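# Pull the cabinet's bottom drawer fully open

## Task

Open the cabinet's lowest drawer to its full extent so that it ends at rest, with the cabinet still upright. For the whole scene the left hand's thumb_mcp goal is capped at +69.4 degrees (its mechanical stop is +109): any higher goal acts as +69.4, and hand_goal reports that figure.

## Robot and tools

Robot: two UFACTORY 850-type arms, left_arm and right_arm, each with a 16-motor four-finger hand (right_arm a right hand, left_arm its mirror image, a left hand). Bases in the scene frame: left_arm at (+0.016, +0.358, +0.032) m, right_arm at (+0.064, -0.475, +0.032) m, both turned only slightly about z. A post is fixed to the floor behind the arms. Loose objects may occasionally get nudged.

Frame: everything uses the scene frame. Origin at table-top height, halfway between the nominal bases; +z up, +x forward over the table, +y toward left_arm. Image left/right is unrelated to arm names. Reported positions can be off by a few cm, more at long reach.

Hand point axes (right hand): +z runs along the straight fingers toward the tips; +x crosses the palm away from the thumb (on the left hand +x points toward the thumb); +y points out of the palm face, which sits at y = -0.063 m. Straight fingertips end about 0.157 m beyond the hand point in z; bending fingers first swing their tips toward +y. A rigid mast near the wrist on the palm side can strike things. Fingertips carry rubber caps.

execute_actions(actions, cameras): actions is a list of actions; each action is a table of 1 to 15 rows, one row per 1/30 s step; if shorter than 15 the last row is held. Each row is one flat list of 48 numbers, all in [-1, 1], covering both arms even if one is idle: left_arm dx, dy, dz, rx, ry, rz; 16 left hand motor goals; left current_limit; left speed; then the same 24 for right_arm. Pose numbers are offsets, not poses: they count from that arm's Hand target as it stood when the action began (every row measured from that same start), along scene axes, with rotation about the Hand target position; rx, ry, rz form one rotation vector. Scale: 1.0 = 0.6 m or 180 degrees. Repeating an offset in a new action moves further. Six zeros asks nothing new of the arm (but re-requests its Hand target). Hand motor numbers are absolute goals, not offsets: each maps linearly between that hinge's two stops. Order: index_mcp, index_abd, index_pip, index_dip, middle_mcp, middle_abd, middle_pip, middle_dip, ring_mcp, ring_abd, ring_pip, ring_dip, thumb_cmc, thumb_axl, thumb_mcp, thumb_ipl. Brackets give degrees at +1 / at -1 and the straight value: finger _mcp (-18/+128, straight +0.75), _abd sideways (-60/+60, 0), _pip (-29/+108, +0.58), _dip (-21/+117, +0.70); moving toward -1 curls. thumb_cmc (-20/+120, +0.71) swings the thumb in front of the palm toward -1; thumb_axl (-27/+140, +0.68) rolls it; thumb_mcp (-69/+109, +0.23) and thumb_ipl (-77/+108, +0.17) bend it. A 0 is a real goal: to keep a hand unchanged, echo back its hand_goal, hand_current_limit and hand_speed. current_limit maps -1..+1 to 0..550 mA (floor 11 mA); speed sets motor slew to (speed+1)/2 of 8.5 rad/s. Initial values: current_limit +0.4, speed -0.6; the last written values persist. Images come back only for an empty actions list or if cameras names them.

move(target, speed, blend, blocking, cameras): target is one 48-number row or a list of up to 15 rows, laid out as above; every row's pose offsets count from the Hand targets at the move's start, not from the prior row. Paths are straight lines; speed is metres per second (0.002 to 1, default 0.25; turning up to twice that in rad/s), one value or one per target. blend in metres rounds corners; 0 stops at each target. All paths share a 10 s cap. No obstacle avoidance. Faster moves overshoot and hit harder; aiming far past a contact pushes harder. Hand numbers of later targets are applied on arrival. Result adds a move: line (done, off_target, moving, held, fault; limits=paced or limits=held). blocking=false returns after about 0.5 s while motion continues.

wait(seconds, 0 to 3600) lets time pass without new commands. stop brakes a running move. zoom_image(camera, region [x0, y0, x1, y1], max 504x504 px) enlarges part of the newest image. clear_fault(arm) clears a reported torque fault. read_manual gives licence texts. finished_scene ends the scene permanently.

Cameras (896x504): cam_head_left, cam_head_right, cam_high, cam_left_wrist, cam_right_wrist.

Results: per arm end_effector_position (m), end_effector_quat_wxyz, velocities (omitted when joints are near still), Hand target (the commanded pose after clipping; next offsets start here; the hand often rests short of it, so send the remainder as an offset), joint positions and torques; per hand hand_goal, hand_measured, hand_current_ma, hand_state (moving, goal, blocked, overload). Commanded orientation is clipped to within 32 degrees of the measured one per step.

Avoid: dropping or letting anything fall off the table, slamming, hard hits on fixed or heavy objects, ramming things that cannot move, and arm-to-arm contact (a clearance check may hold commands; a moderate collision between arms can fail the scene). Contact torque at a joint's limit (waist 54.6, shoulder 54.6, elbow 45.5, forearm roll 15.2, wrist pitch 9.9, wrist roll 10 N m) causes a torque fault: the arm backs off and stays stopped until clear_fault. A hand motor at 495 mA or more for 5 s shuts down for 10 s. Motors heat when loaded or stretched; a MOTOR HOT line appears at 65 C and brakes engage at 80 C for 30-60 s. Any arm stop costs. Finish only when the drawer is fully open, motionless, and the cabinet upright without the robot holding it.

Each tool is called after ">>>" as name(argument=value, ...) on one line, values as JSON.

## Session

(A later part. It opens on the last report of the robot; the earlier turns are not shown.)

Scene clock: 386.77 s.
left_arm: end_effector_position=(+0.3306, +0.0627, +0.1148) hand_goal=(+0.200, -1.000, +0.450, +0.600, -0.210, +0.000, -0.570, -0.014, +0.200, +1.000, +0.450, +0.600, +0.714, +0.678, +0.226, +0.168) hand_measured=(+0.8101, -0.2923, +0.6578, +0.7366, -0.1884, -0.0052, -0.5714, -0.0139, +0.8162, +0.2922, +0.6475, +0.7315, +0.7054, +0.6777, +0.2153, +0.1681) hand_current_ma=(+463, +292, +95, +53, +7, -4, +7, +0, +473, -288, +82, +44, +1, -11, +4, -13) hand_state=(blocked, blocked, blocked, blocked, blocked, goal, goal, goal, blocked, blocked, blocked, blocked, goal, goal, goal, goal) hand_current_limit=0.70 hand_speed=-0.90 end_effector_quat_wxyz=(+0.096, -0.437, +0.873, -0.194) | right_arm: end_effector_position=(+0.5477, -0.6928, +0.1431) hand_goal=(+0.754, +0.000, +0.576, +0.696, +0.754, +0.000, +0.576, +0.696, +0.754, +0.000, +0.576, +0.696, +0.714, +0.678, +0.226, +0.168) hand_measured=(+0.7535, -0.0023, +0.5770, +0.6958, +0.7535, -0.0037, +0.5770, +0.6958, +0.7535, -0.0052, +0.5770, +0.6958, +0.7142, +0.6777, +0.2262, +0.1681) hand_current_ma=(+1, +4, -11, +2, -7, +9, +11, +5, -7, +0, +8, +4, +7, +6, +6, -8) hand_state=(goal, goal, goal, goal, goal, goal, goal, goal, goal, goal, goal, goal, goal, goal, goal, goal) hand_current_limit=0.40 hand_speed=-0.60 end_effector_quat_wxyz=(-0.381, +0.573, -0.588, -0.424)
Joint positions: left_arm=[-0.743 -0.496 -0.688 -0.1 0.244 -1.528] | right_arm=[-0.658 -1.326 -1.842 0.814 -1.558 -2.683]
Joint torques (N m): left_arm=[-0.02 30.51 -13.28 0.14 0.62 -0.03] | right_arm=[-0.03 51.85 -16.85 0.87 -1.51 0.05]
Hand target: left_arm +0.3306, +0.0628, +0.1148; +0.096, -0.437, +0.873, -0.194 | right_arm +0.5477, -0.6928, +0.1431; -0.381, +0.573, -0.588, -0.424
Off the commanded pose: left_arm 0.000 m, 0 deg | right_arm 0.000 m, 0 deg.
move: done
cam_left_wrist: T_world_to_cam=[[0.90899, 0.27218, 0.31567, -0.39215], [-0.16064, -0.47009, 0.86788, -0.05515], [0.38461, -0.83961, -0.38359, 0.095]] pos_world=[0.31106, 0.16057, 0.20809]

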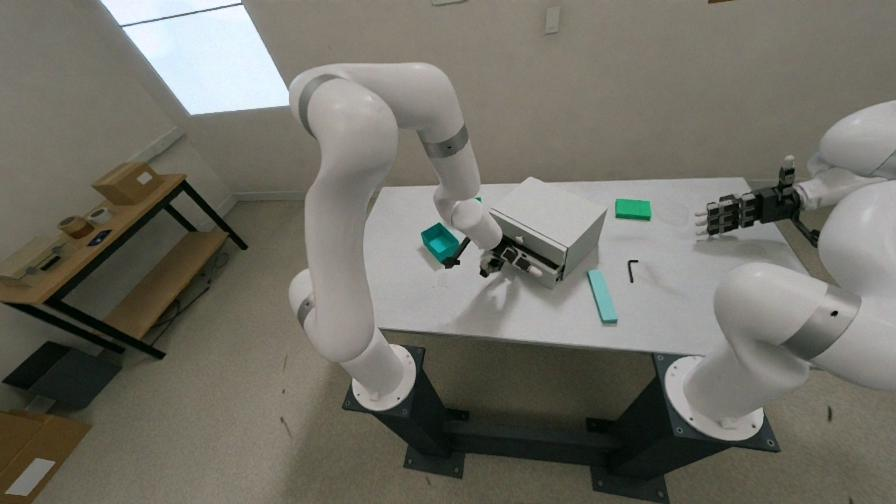

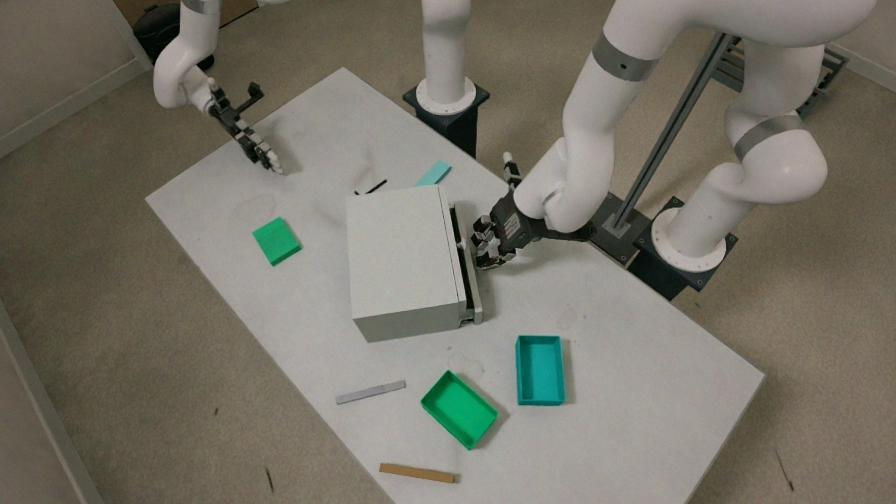

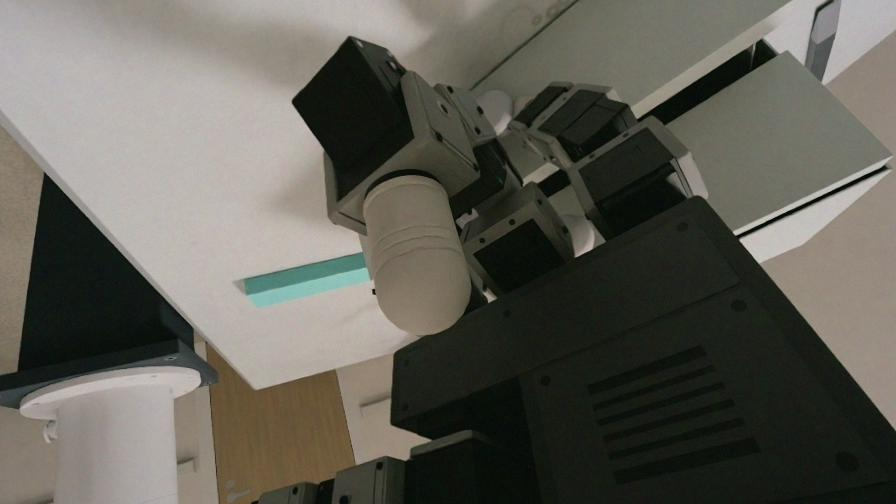

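>>> move(target=[-0.08,0.06,0,0,0,0, 0.2,-1,0.45,0.6,-0.21,0,-0.57,-0.014,0.2,1,0.45,0.6,0.714,0.678,0.226,0.168,0.7,-0.9, 0,0,0,0,0,0, 0.754,0,0.576,0.696,0.754,0,0.576,0.696,0.754,0,0.576,0.696,0.714,0.678,0.226,0.168,0.4,-0.6], speed=0.04, cameras=["cam_head_right","cam_high","cam_left_wrist"])

>>> zoom_image(camera="cam_high", region=[430, 210, 560, 340])

>>> zoom_image(camera="cam_left_wrist", region=[440, 10, 620, 190])

Scene clock: 396.03 s.
left_arm: end_effector_position=(+0.2826, +0.0987, +0.1148) hand_goal=(+0.200, -1.000, +0.450, +0.600, -0.210, +0.000, -0.570, -0.014, +0.200, +1.000, +0.450, +0.600, +0.714, +0.678, +0.226, +0.168) hand_measured=(+0.8041, -0.2894, +0.6591, +0.7353, -0.1884, -0.0037, -0.5702, -0.0151, +0.8101, +0.2952, +0.6488, +0.7302, +0.7054, +0.6777, +0.2173, +0.1672) hand_current_ma=(+466, +296, +90, +60, +4, -3, +0, +5, +473, -288, +80, +48, +1, -14, +1, -11) hand_state=(blocked, blocked, blocked, blocked, blocked, goal, goal, goal, blocked, blocked, blocked, blocked, goal, goal, goal, goal) hand_current_limit=0.70 hand_speed=-0.90 end_effector_quat_wxyz=(+0.096, -0.437, +0.873, -0.194) | right_arm: end_effector_position=(+0.5477, -0.6928, +0.1431) hand_goal=(+0.754, +0.000, +0.576, +0.696, +0.754, +0.000, +0.576, +0.696, +0.754, +0.000, +0.576, +0.696, +0.714, +0.678, +0.226, +0.168) hand_measured=(+0.7535, -0.0037, +0.5770, +0.6958, +0.7535, -0.0037, +0.5770, +0.6958, +0.7535, -0.0037, +0.5770, +0.6958, +0.7142, +0.6767, +0.2262, +0.1681) hand_current_ma=(+3, +4, -12, -1, -8, +8, +9, +3, -8, +1, +5, +0, +5, +4, +7, -4) hand_state=(goal, goal, goal, goal, goal, goal, goal, goal, goal, goal, goal, goal, goal, goal, goal, goal) hand_current_limit=0.40 hand_speed=-0.60 end_effector_quat_wxyz=(-0.381, +0.573, -0.588, -0.424)
Joint positions: left_arm=[-0.753 -0.406 -0.527 -0.092 0.315 -1.547] | right_arm=[-0.658 -1.326 -1.842 0.814 -1.558 -2.683]
Joint torques (N m): left_arm=[-0.01 26.35 -12.06 0.09 0.62 -0.03] | right_arm=[-0.03 51.85 -16.85 0.87 -1.51 0.05]
Hand target: left_arm +0.2826, +0.0988, +0.1148; +0.096, -0.437, +0.873, -0.194 | right_arm +0.5477, -0.6928, +0.1431; -0.381, +0.573, -0.588, -0.424
Off the commanded pose: left_arm 0.000 m, 0 deg | right_arm 0.000 m, 0 deg.
move: done
cam_left_wrist: T_world_to_cam=[[0.90899, 0.27218, 0.31567, -0.35831], [-0.16064, -0.47009, 0.86788, -0.04593], [0.38461, -0.83961, -0.38359, 0.14369]] pos_world=[0.26306, 0.19657, 0.20809]

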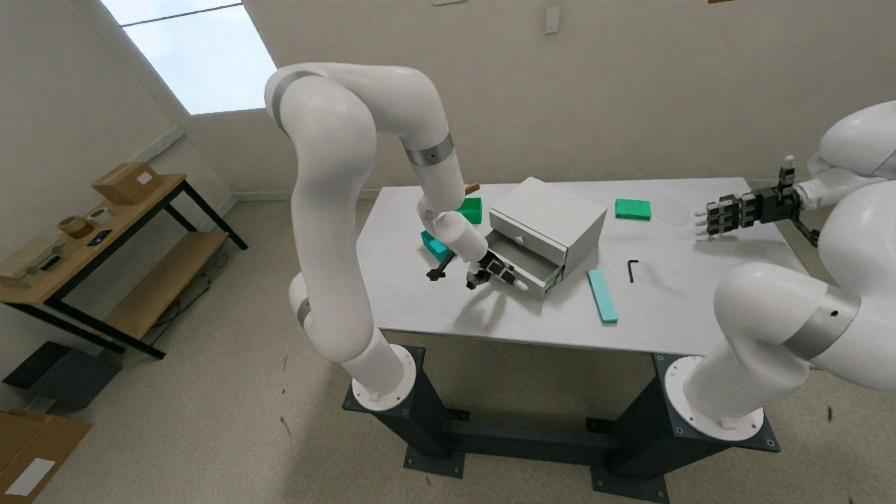

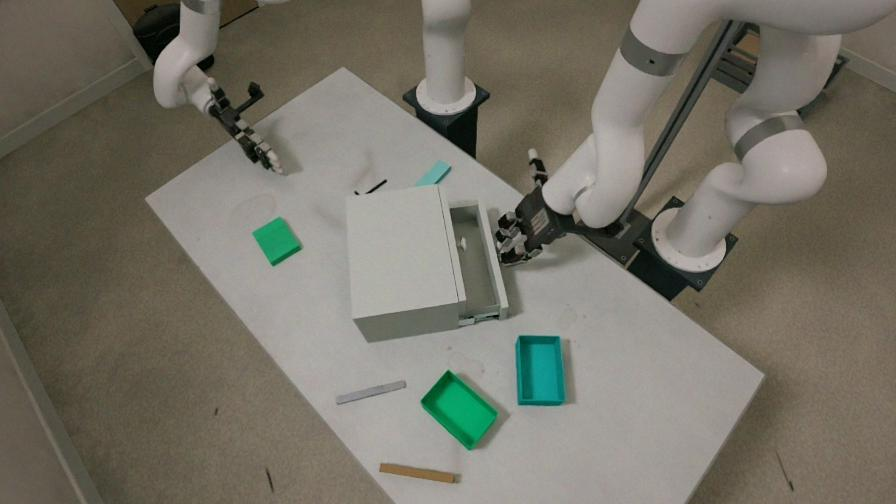

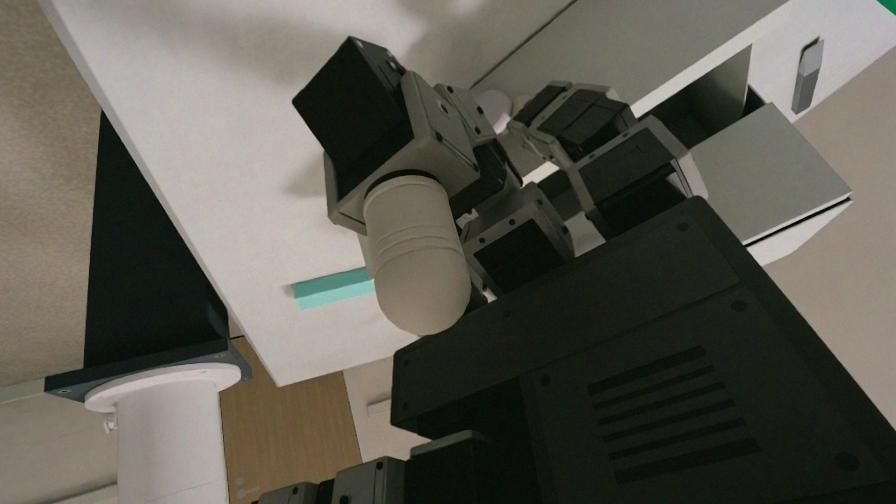

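Scaled by 3.877 from the camera's image (finer frame: 1280x720).

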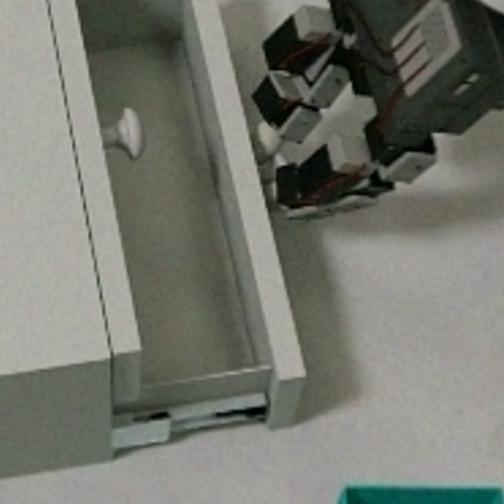

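Scaled by 2.800 from the camera's image (finer frame: 1280x720).

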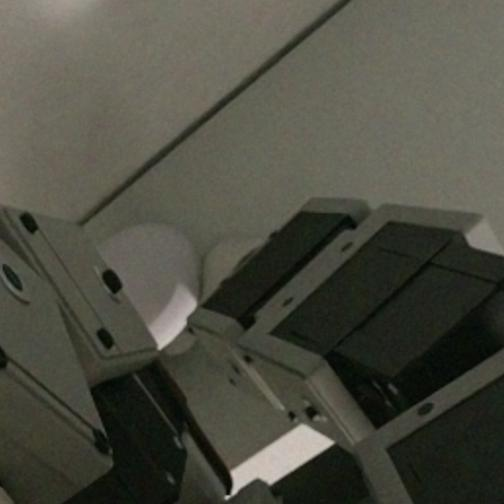

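>>> move(target=[-0.0667,0.05,0,0,0,0, 0.2,-1,0.45,0.6,-0.21,0,-0.57,-0.014,0.2,1,0.45,0.6,0.714,0.678,0.226,0.168,0.7,-0.9, 0,0,0,0,0,0, 0.754,0,0.576,0.696,0.754,0,0.576,0.696,0.754,0,0.576,0.696,0.714,0.678,0.226,0.168,0.4,-0.6], speed=0.04, cameras=["cam_high","cam_left_wrist"])

>>> zoom_image(camera="cam_high", region=[430, 210, 560, 340])

Scene clock: 403.47 s.
left_arm: end_effector_position=(+0.2426, +0.1287, +0.1148) hand_goal=(+0.200, -1.000, +0.450, +0.600, -0.210, +0.000, -0.570, -0.014, +0.200, +1.000, +0.450, +0.600, +0.714, +0.678, +0.226, +0.168) hand_measured=(+0.7969, -0.2880, +0.6668, +0.7366, -0.1884, -0.0037, -0.5714, -0.0151, +0.8077, +0.2981, +0.6475, +0.7289, +0.7054, +0.6777, +0.2163, +0.1681) hand_current_ma=(+464, +297, +95, +54, +6, -7, +6, -1, +471, -284, +82, +45, +0, -6, +2, -10) hand_state=(blocked, blocked, blocked, blocked, blocked, goal, goal, goal, blocked, blocked, blocked, blocked, goal, goal, goal, goal) hand_current_limit=0.70 hand_speed=-0.90 end_effector_quat_wxyz=(+0.096, -0.437, +0.873, -0.194) | right_arm: end_effector_position=(+0.5477, -0.6928, +0.1431) hand_goal=(+0.754, +0.000, +0.576, +0.696, +0.754, +0.000, +0.576, +0.696, +0.754, +0.000, +0.576, +0.696, +0.714, +0.678, +0.226, +0.168) hand_measured=(+0.7535, -0.0037, +0.5770, +0.6958, +0.7535, -0.0037, +0.5770, +0.6958, +0.7535, -0.0037, +0.5770, +0.6971, +0.7142, +0.6767, +0.2262, +0.1672) hand_current_ma=(+3, +6, -5, -1, -10, +2, +11, +7, -5, +3, +6, +5, +6, +4, +3, -9) hand_state=(goal, goal, goal, goal, goal, goal, goal, goal, goal, goal, goal, goal, goal, goal, goal, goal) hand_current_limit=0.40 hand_speed=-0.60 end_effector_quat_wxyz=(-0.381, +0.573, -0.588, -0.424)
Joint positions: left_arm=[-0.764 -0.331 -0.397 -0.092 0.37 -1.559] | right_arm=[-0.658 -1.326 -1.842 0.814 -1.558 -2.683]
Joint torques (N m): left_arm=[-0.01 22.84 2.15 0.05 0.62 -0.03] | right_arm=[-0.03 51.85 -16.85 0.87 -1.51 0.05]
Hand target: left_arm +0.2426, +0.1288, +0.1148; +0.096, -0.437, +0.873, -0.194 | right_arm +0.5477, -0.6928, +0.1431; -0.381, +0.573, -0.588, -0.424
Off the commanded pose: left_arm 0.000 m, 0 deg | right_arm 0.000 m, 0 deg.
move: done
cam_left_wrist: T_world_to_cam=[[0.90899, 0.27218, 0.31567, -0.33012], [-0.16064, -0.47009, 0.86788, -0.03826], [0.38461, -0.83961, -0.38359, 0.18426]] pos_world=[0.22306, 0.22657, 0.20809]

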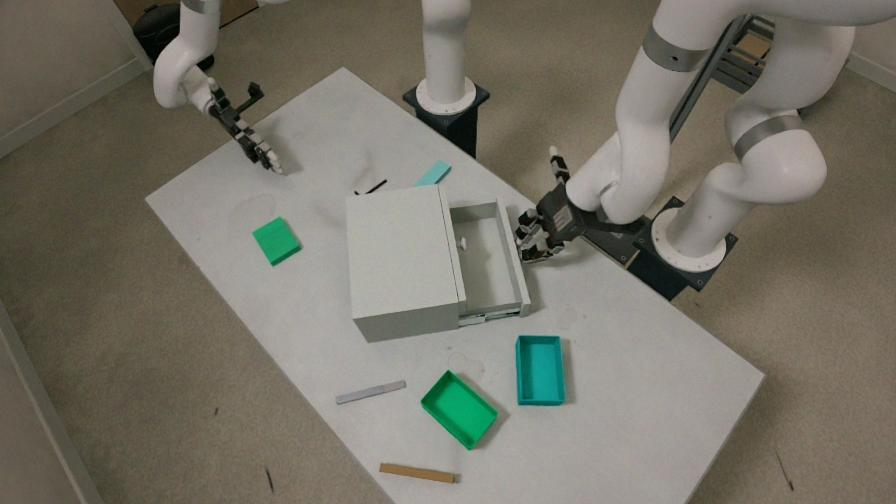

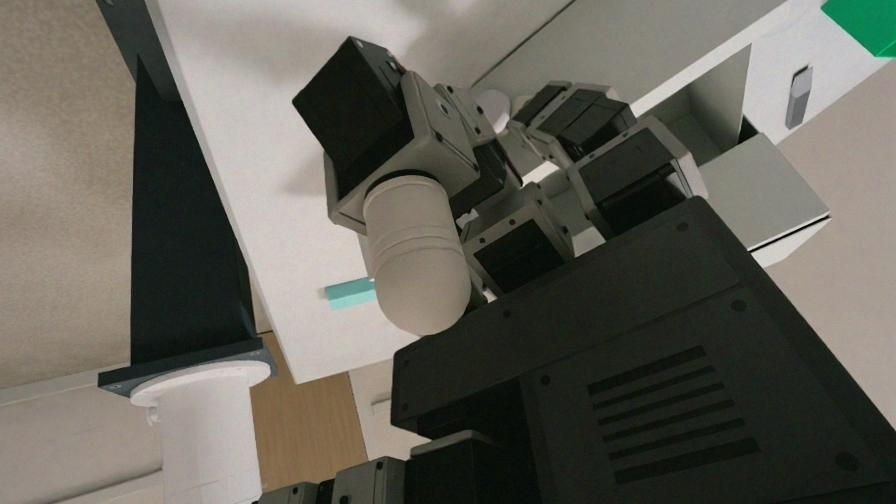

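Scaled by 3.877 from the camera's image (finer frame: 1280x720).

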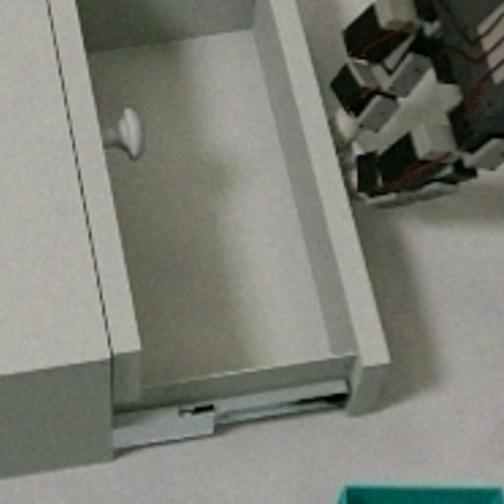

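>>> move(target=[-0.04,0.03,0,0,0,0, 0.2,-1,0.45,0.6,-0.21,0,-0.57,-0.014,0.2,1,0.45,0.6,0.714,0.678,0.226,0.168,0.7,-0.9, 0,0,0,0,0,0, 0.754,0,0.576,0.696,0.754,0,0.576,0.696,0.754,0,0.576,0.696,0.714,0.678,0.226,0.168,0.4,-0.6], speed=0.03, cameras=["cam_high","cam_left_wrist"])

>>> zoom_image(camera="cam_high", region=[430, 210, 560, 340])

Scene clock: 408.13 s.
left_arm: end_effector_position=(+0.2186, +0.1467, +0.1148) hand_goal=(+0.200, -1.000, +0.450, +0.600, -0.210, +0.000, -0.570, -0.014, +0.200, +1.000, +0.450, +0.600, +0.714, +0.678, +0.226, +0.168) hand_measured=(+0.7969, -0.2894, +0.6655, +0.7366, -0.1884, -0.0037, -0.5714, -0.0151, +0.8065, +0.2981, +0.6463, +0.7302, +0.7067, +0.6777, +0.2163, +0.1681) hand_current_ma=(+456, +293, +103, +56, +6, -8, +6, +0, +475, -289, +83, +43, +0, -11, +3, -10) hand_state=(blocked, blocked, blocked, blocked, blocked, goal, goal, goal, blocked, blocked, blocked, blocked, goal, goal, goal, goal) hand_current_limit=0.70 hand_speed=-0.90 end_effector_quat_wxyz=(+0.096, -0.437, +0.873, -0.194) | right_arm: end_effector_position=(+0.5477, -0.6928, +0.1431) hand_goal=(+0.754, +0.000, +0.576, +0.696, +0.754, +0.000, +0.576, +0.696, +0.754, +0.000, +0.576, +0.696, +0.714, +0.678, +0.226, +0.168) hand_measured=(+0.7523, -0.0023, +0.5757, +0.6958, +0.7523, -0.0037, +0.5770, +0.6958, +0.7535, -0.0052, +0.5770, +0.6958, +0.7142, +0.6767, +0.2262, +0.1672) hand_current_ma=(+4, +5, -9, +6, -8, +4, +9, +4, -1, -2, +5, +7, +9, +0, +2, -5) hand_state=(goal, goal, goal, goal, goal, goal, goal, goal, goal, goal, goal, goal, goal, goal, goal, goal) hand_current_limit=0.40 hand_speed=-0.60 end_effector_quat_wxyz=(-0.381, +0.573, -0.588, -0.424)
Joint positions: left_arm=[-0.773 -0.286 -0.32 -0.095 0.401 -1.566] | right_arm=[-0.658 -1.326 -1.842 0.814 -1.558 -2.683]
Joint torques (N m): left_arm=[-0.01 20.7 -10.5 0.02 0.62 -0.03] | right_arm=[-0.03 51.85 -16.85 0.87 -1.51 0.05]
Hand target: left_arm +0.2186, +0.1468, +0.1148; +0.096, -0.437, +0.873, -0.194 | right_arm +0.5477, -0.6928, +0.1431; -0.381, +0.573, -0.588, -0.424
Off the commanded pose: left_arm 0.000 m, 0 deg | right_arm 0.000 m, 0 deg.
move: done
cam_left_wrist: T_world_to_cam=[[0.90899, 0.27218, 0.31567, -0.3132], [-0.16064, -0.47009, 0.86788, -0.03365], [0.38461, -0.83961, -0.38359, 0.20861]] pos_world=[0.19906, 0.24457, 0.20809]

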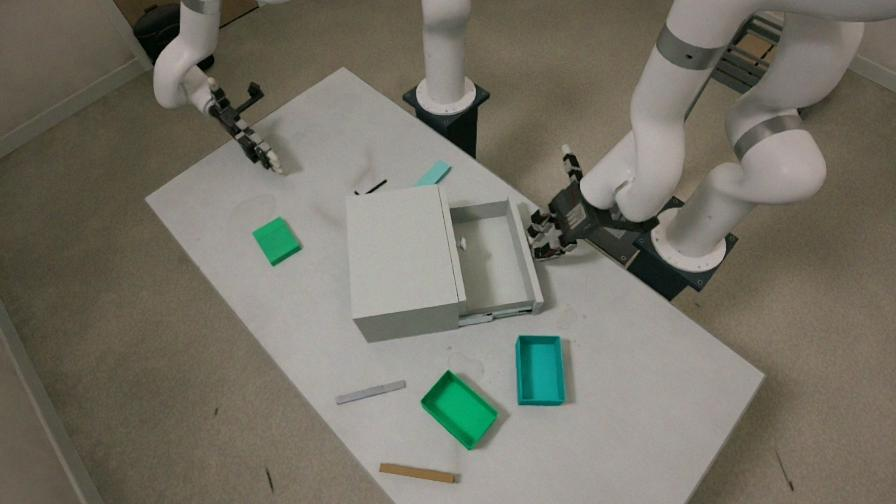

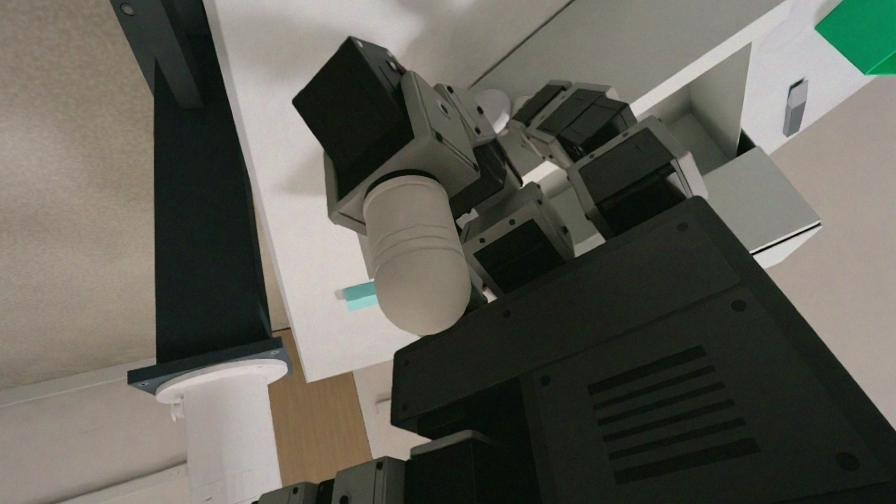

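Scaled by 3.877 from the camera's image (finer frame: 1280x720).

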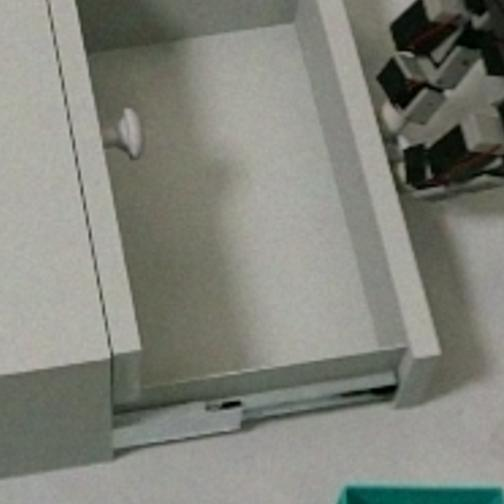

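>>> move(target=[-0.0333,0.025,0,0,0,0, 0.2,-1,0.45,0.6,-0.21,0,-0.57,-0.014,0.2,1,0.45,0.6,0.714,0.678,0.226,0.168,0.7,-0.9, 0,0,0,0,0,0, 0.754,0,0.576,0.696,0.754,0,0.576,0.696,0.754,0,0.576,0.696,0.714,0.678,0.226,0.168,0.4,-0.6], speed=0.03, cameras=["cam_high","cam_left_wrist","cam_head_right"])

>>> zoom_image(camera="cam_high", region=[430, 210, 560, 340])

Scene clock: 412.70 s.
left_arm: end_effector_position=(+0.1986, +0.1617, +0.1148) hand_goal=(+0.200, -1.000, +0.450, +0.600, -0.210, +0.000, -0.570, -0.014, +0.200, +1.000, +0.450, +0.600, +0.714, +0.678, +0.226, +0.168) hand_measured=(+0.7945, -0.2923, +0.6732, +0.7353, -0.1884, -0.0023, -0.5714, -0.0151, +0.8041, +0.2966, +0.6552, +0.7315, +0.7054, +0.6777, +0.2163, +0.1672) hand_current_ma=(+454, +295, +99, +61, +3, -2, +2, -3, +471, -290, +86, +47, -1, -9, -1, -11) hand_state=(blocked, blocked, blocked, blocked, blocked, goal, goal, goal, blocked, blocked, blocked, blocked, goal, goal, goal, goal) hand_current_limit=0.70 hand_speed=-0.90 end_effector_quat_wxyz=(+0.096, -0.437, +0.873, -0.194) | right_arm: end_effector_position=(+0.5477, -0.6928, +0.1431) hand_goal=(+0.754, +0.000, +0.576, +0.696, +0.754, +0.000, +0.576, +0.696, +0.754, +0.000, +0.576, +0.696, +0.714, +0.678, +0.226, +0.168) hand_measured=(+0.7535, -0.0037, +0.5770, +0.6958, +0.7535, -0.0037, +0.5770, +0.6958, +0.7535, -0.0052, +0.5770, +0.6958, +0.7142, +0.6767, +0.2262, +0.1672) hand_current_ma=(+0, +1, -11, -2, -8, +5, +10, +5, -9, +1, +7, +3, +7, +7, +5, -11) hand_state=(goal, goal, goal, goal, goal, goal, goal, goal, goal, goal, goal, goal, goal, goal, goal, goal) hand_current_limit=0.40 hand_speed=-0.60 end_effector_quat_wxyz=(-0.381, +0.573, -0.588, -0.424)
Joint positions: left_arm=[-0.782 -0.247 -0.257 -0.099 0.426 -1.571] | right_arm=[-0.658 -1.326 -1.842 0.814 -1.558 -2.683]
Joint torques (N m): left_arm=[-0.01 18.9 3.57 0.01 0.62 -0.03] | right_arm=[-0.03 51.85 -16.85 0.87 -1.51 0.05]
Hand target: left_arm +0.1986, +0.1618, +0.1148; +0.096, -0.437, +0.873, -0.194 | right_arm +0.5477, -0.6928, +0.1431; -0.381, +0.573, -0.588, -0.424
Off the commanded pose: left_arm 0.000 m, 0 deg | right_arm 0.000 m, 0 deg.
move: done
cam_left_wrist: T_world_to_cam=[[0.90899, 0.27218, 0.31567, -0.2991], [-0.16064, -0.47009, 0.86788, -0.02981], [0.38461, -0.83961, -0.38359, 0.22889]] pos_world=[0.17906, 0.25957, 0.20809]
Images, in order (width x height): cam_head_right 896x504, cam_high 896x504, cam_left_wrist 896x504.

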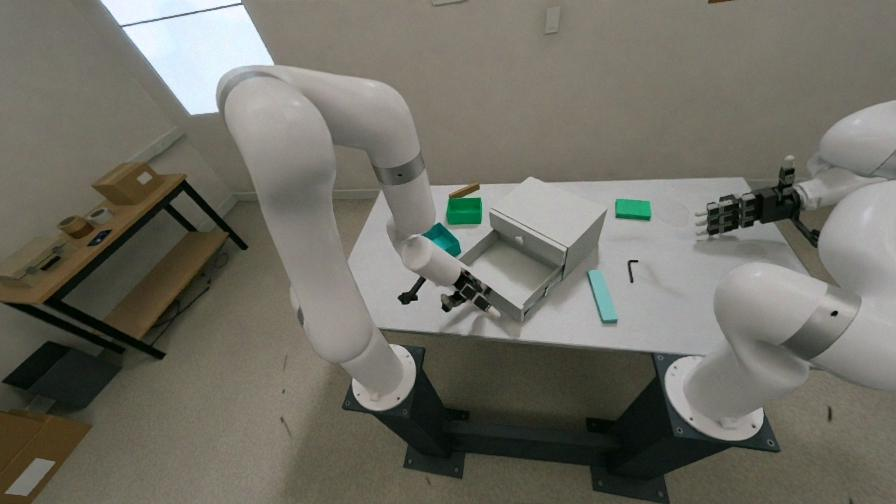

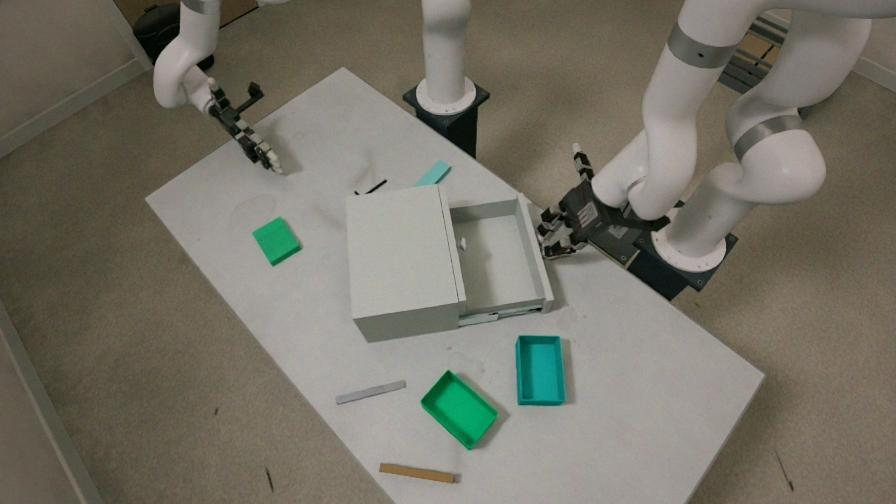

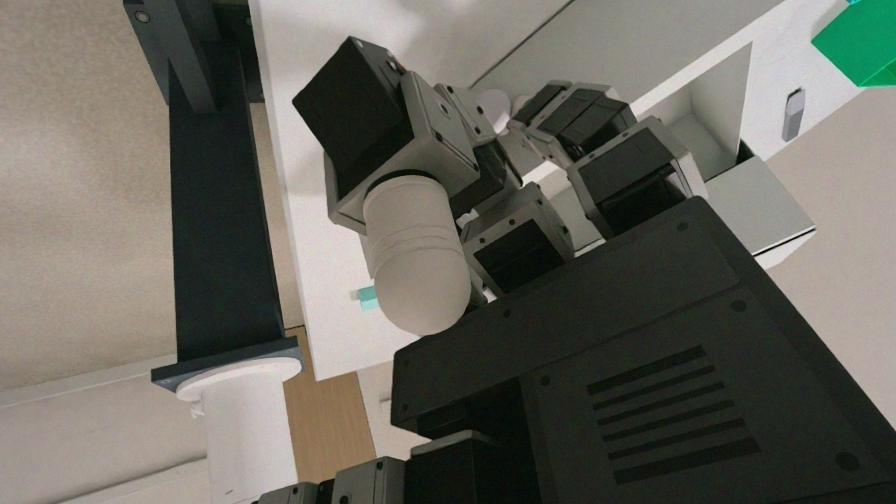

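Scaled by 3.877 from the camera's image (finer frame: 1280x720).

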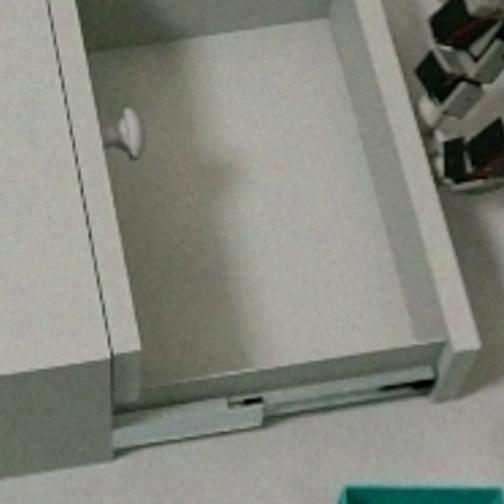

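>>> move(target=[-0.0093,0.007,0.0388,0.0333,0.0444,0, 0.2,-1,0.45,0.6,-0.21,0,-0.57,-0.014,0.2,1,0.45,0.6,0.714,0.678,0.226,0.168,0.7,-0.9, 0,0,0,0,0,0, 0.754,0,0.576,0.696,0.754,0,0.576,0.696,0.754,0,0.576,0.696,0.714,0.678,0.226,0.168,0.4,-0.6], speed=0.04, cameras=["cam_high","cam_left_wrist","cam_head_right"])

>>> zoom_image(camera="cam_high", region=[430, 210, 560, 340])

Scene clock: 425.67 s.
left_arm: end_effector_position=(+0.1930, +0.1660, +0.1380) hand_goal=(+0.200, -1.000, +0.450, +0.600, -0.210, +0.000, -0.570, -0.014, +0.200, +1.000, +0.450, +0.600, +0.714, +0.678, +0.226, +0.168) hand_measured=(+0.7945, -0.2909, +0.7733, +0.8003, -0.1860, -0.0023, -0.5702, -0.0151, +0.8053, +0.2966, +0.7669, +0.7875, +0.7054, +0.6777, +0.2163, +0.1681) hand_current_ma=(+458, +296, +178, +91, +5, -6, +2, -3, +473, -289, +168, +79, +0, -8, +1, -11) hand_state=(blocked, blocked, blocked, blocked, blocked, goal, goal, goal, blocked, blocked, blocked, blocked, goal, goal, goal, goal) hand_current_limit=0.70 hand_speed=-0.90 end_effector_quat_wxyz=(+0.058, -0.444, +0.887, -0.117) | right_arm: end_effector_position=(+0.5477, -0.6928, +0.1431) hand_goal=(+0.754, +0.000, +0.576, +0.696, +0.754, +0.000, +0.576, +0.696, +0.754, +0.000, +0.576, +0.696, +0.714, +0.678, +0.226, +0.168) hand_measured=(+0.7523, -0.0037, +0.5770, +0.6958, +0.7535, -0.0037, +0.5770, +0.6958, +0.7535, -0.0037, +0.5770, +0.6958, +0.7142, +0.6777, +0.2252, +0.1672) hand_current_ma=(+3, +0, -11, -1, -9, +1, +11, +3, -7, +0, +9, +3, +8, +4, +8, -11) hand_state=(goal, goal, goal, goal, goal, goal, goal, goal, goal, goal, goal, goal, goal, goal, goal, goal) hand_current_limit=0.40 hand_speed=-0.60 end_effector_quat_wxyz=(-0.381, +0.573, -0.588, -0.424)
Joint positions: left_arm=[-0.77 -0.216 -0.336 -0.15 0.142 -1.506] | right_arm=[-0.658 -1.326 -1.842 0.814 -1.558 -2.683]
Joint torques (N m): left_arm=[-0.01 19.5 -11.75 0.09 -4.92 -0.02] | right_arm=[-0.03 51.85 -16.85 0.87 -1.51 0.05]
Hand target: left_arm +0.1930, +0.1660, +0.1380; +0.058, -0.443, +0.887, -0.117 | right_arm +0.5477, -0.6928, +0.1431; -0.381, +0.573, -0.588, -0.424
Off the commanded pose: left_arm 0.000 m, 0 deg | right_arm 0.000 m, 0 deg.
move: done
cam_left_wrist: T_world_to_cam=[[0.94595, 0.2446, 0.21295, -0.29092], [-0.04193, -0.55889, 0.82818, -0.05159], [0.32159, -0.79235, -0.51843, 0.2665]] pos_world=[0.18734, 0.25349, 0.24284]
Images, in order (width x height): cam_head_right 896x504, cam_high 896x504, cam_left_wrist 896x504.

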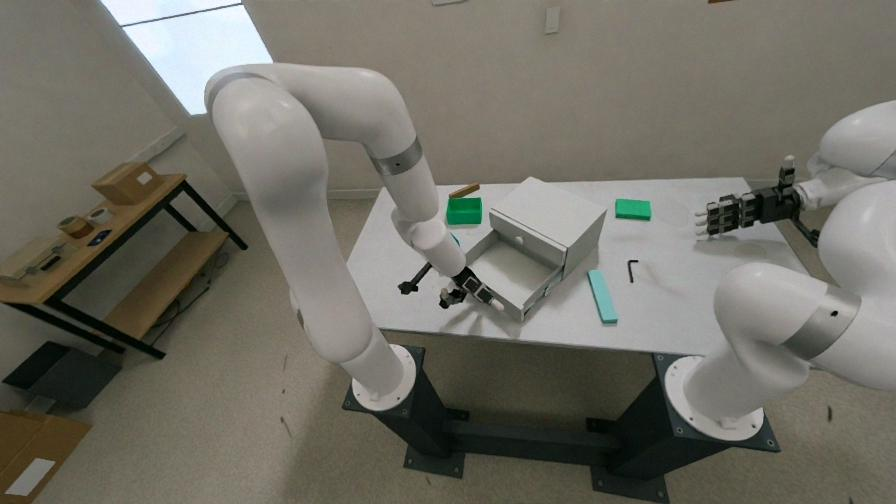

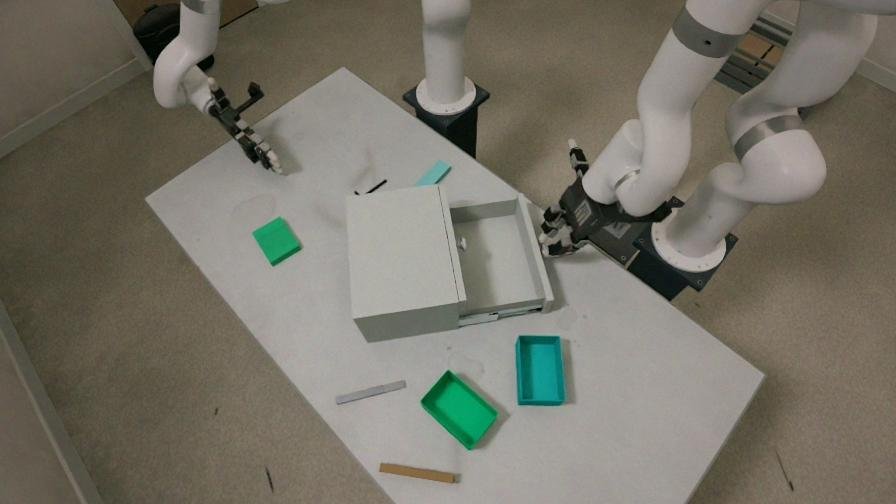

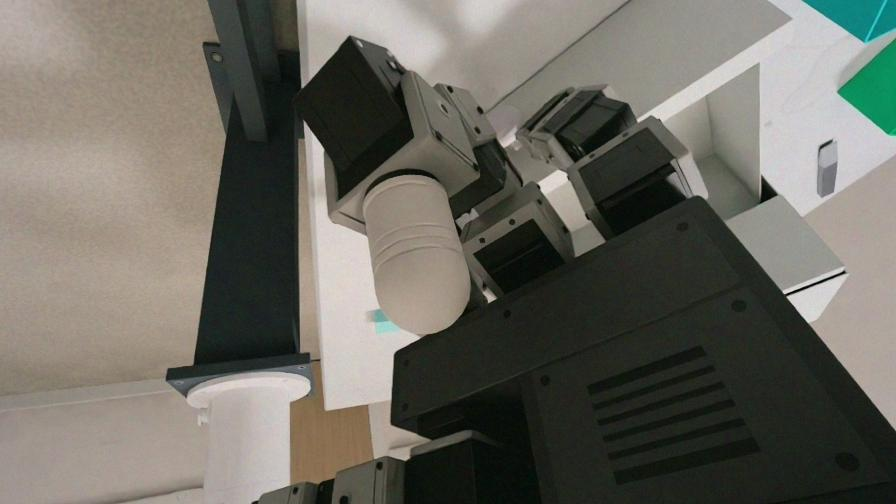

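Scaled by 3.877 from the camera's image (finer frame: 1280x720).

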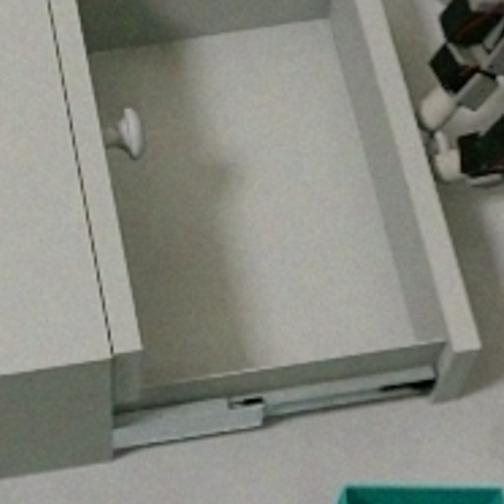

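>>> move(target=[-0.0133,0.01,0,0,0,0, 0.2,-1,0.35,0.5,-0.21,0,-0.57,-0.014,0.2,1,0.35,0.5,0.714,0.678,0.226,0.168,0.7,-0.9, 0,0,0,0,0,0, 0.754,0,0.576,0.696,0.754,0,0.576,0.696,0.754,0,0.576,0.696,0.714,0.678,0.226,0.168,0.4,-0.6], speed=0.03, cameras=["cam_high","cam_left_wrist","cam_head_right"])

>>> zoom_image(camera="cam_high", region=[430, 210, 560, 340])

>>> zoom_image(camera="cam_head_right", region=[450, 220, 610, 340])

Scene clock: 433.63 s.
left_arm: end_effector_position=(+0.1850, +0.1719, +0.1380) hand_goal=(+0.200, -1.000, +0.350, +0.500, -0.210, +0.000, -0.570, -0.014, +0.200, +1.000, +0.350, +0.500, +0.714, +0.678, +0.226, +0.168) hand_measured=(+0.2976, -0.5927, +0.4679, +0.5212, -0.3596, -0.0037, -0.5689, -0.0151, +0.4616, +0.4842, +0.5064, +0.5569, +0.7041, +0.6767, +0.2163, +0.1681) hand_current_ma=(+30, +133, +47, +7, -59, -6, +1, +3, +133, -181, +58, +18, -3, -10, -2, -10) hand_state=(blocked, blocked, blocked, blocked, blocked, goal, goal, goal, blocked, blocked, blocked, blocked, goal, goal, goal, goal) hand_current_limit=0.70 hand_speed=-0.90 end_effector_quat_wxyz=(+0.058, -0.444, +0.887, -0.117) | right_arm: end_effector_position=(+0.5477, -0.6928, +0.1431) hand_goal=(+0.754, +0.000, +0.576, +0.696, +0.754, +0.000, +0.576, +0.696, +0.754, +0.000, +0.576, +0.696, +0.714, +0.678, +0.226, +0.168) hand_measured=(+0.7535, -0.0037, +0.5770, +0.6971, +0.7535, -0.0037, +0.5770, +0.6958, +0.7535, -0.0052, +0.5770, +0.6958, +0.7142, +0.6777, +0.2262, +0.1672) hand_current_ma=(+3, +4, -10, -4, -10, +3, +12, +6, -8, +1, +9, +2, +8, +6, +8, -6) hand_state=(goal, goal, goal, goal, goal, goal, goal, goal, goal, goal, goal, goal, goal, goal, goal, goal) hand_current_limit=0.40 hand_speed=-0.60 end_effector_quat_wxyz=(-0.381, +0.573, -0.588, -0.424)
Joint positions: left_arm=[-0.773 -0.198 -0.311 -0.151 0.149 -1.509] | right_arm=[-0.658 -1.326 -1.842 0.814 -1.558 -2.683]
Joint torques (N m): left_arm=[-0.01 18.62 -11.51 0.08 0.24 -0.01] | right_arm=[-0.03 51.85 -16.85 0.87 -1.51 0.05]
Hand target: left_arm +0.1850, +0.1720, +0.1380; +0.058, -0.443, +0.887, -0.117 | right_arm +0.5477, -0.6928, +0.1431; -0.381, +0.573, -0.588, -0.424
Off the commanded pose: left_arm 0.000 m, 0 deg | right_arm 0.000 m, 0 deg.
move: done
cam_left_wrist: T_world_to_cam=[[0.94594, 0.24451, 0.21309, -0.28481], [-0.04204, -0.55904, 0.82808, -0.04854], [0.32159, -0.79227, -0.51854, 0.27376]] pos_world=[0.17933, 0.25939, 0.24284]
Images, in order (width x height): cam_head_right 896x504, cam_high 896x504, cam_left_wrist 896x504.

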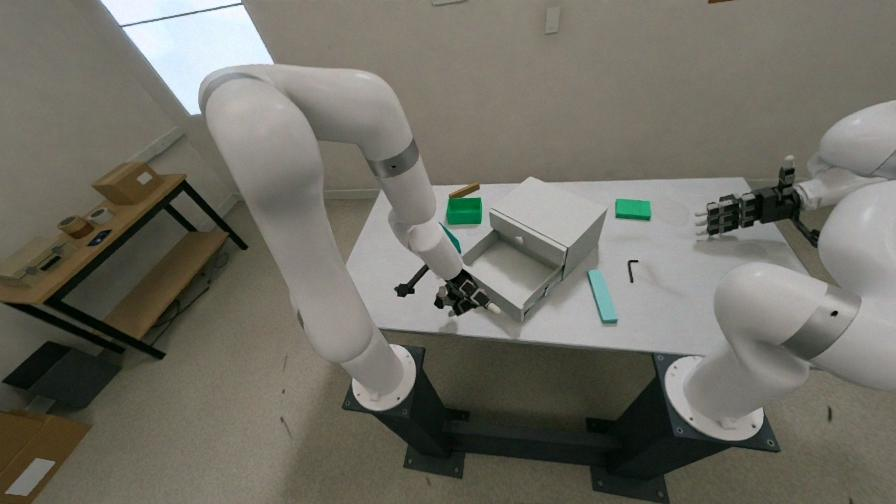

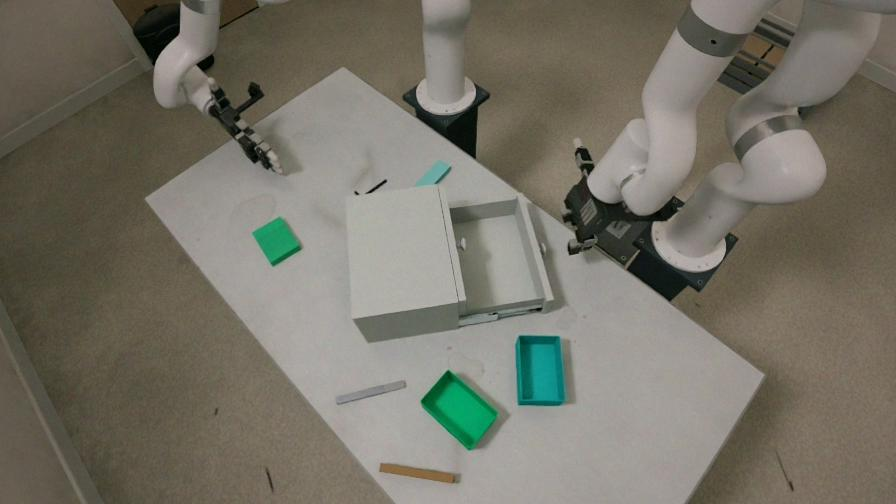

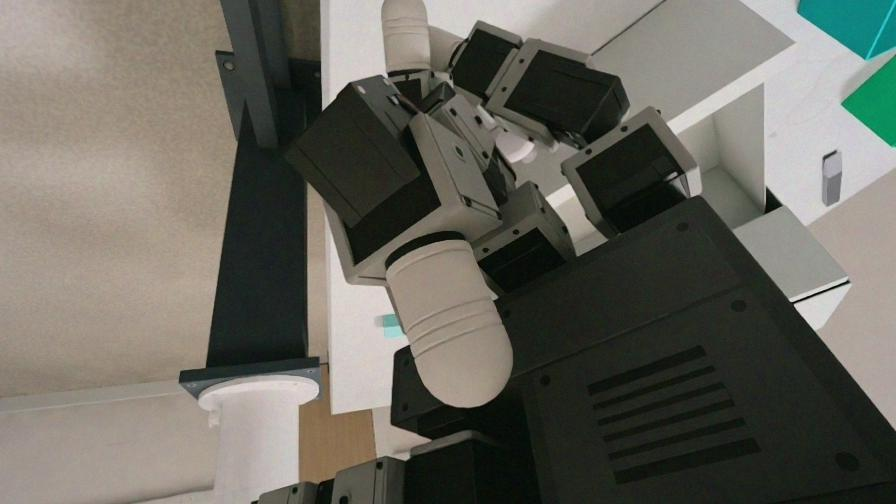

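Scaled by 3.877 from the camera's image (finer frame: 1280x720).

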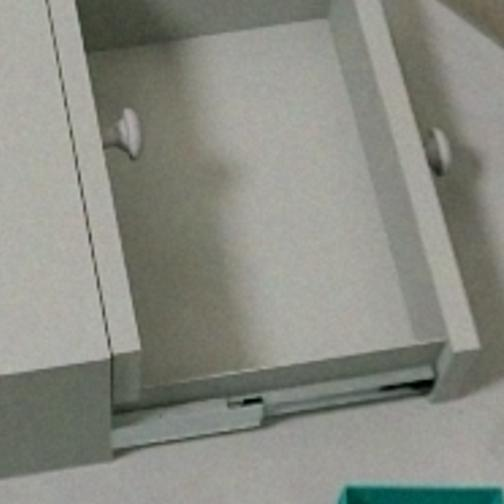

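Scaled by 3.150 from the camera's image (finer frame: 1280x720).

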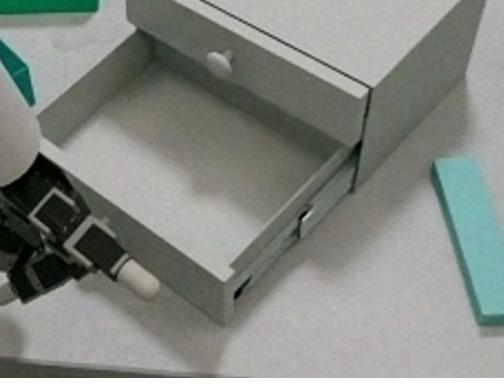

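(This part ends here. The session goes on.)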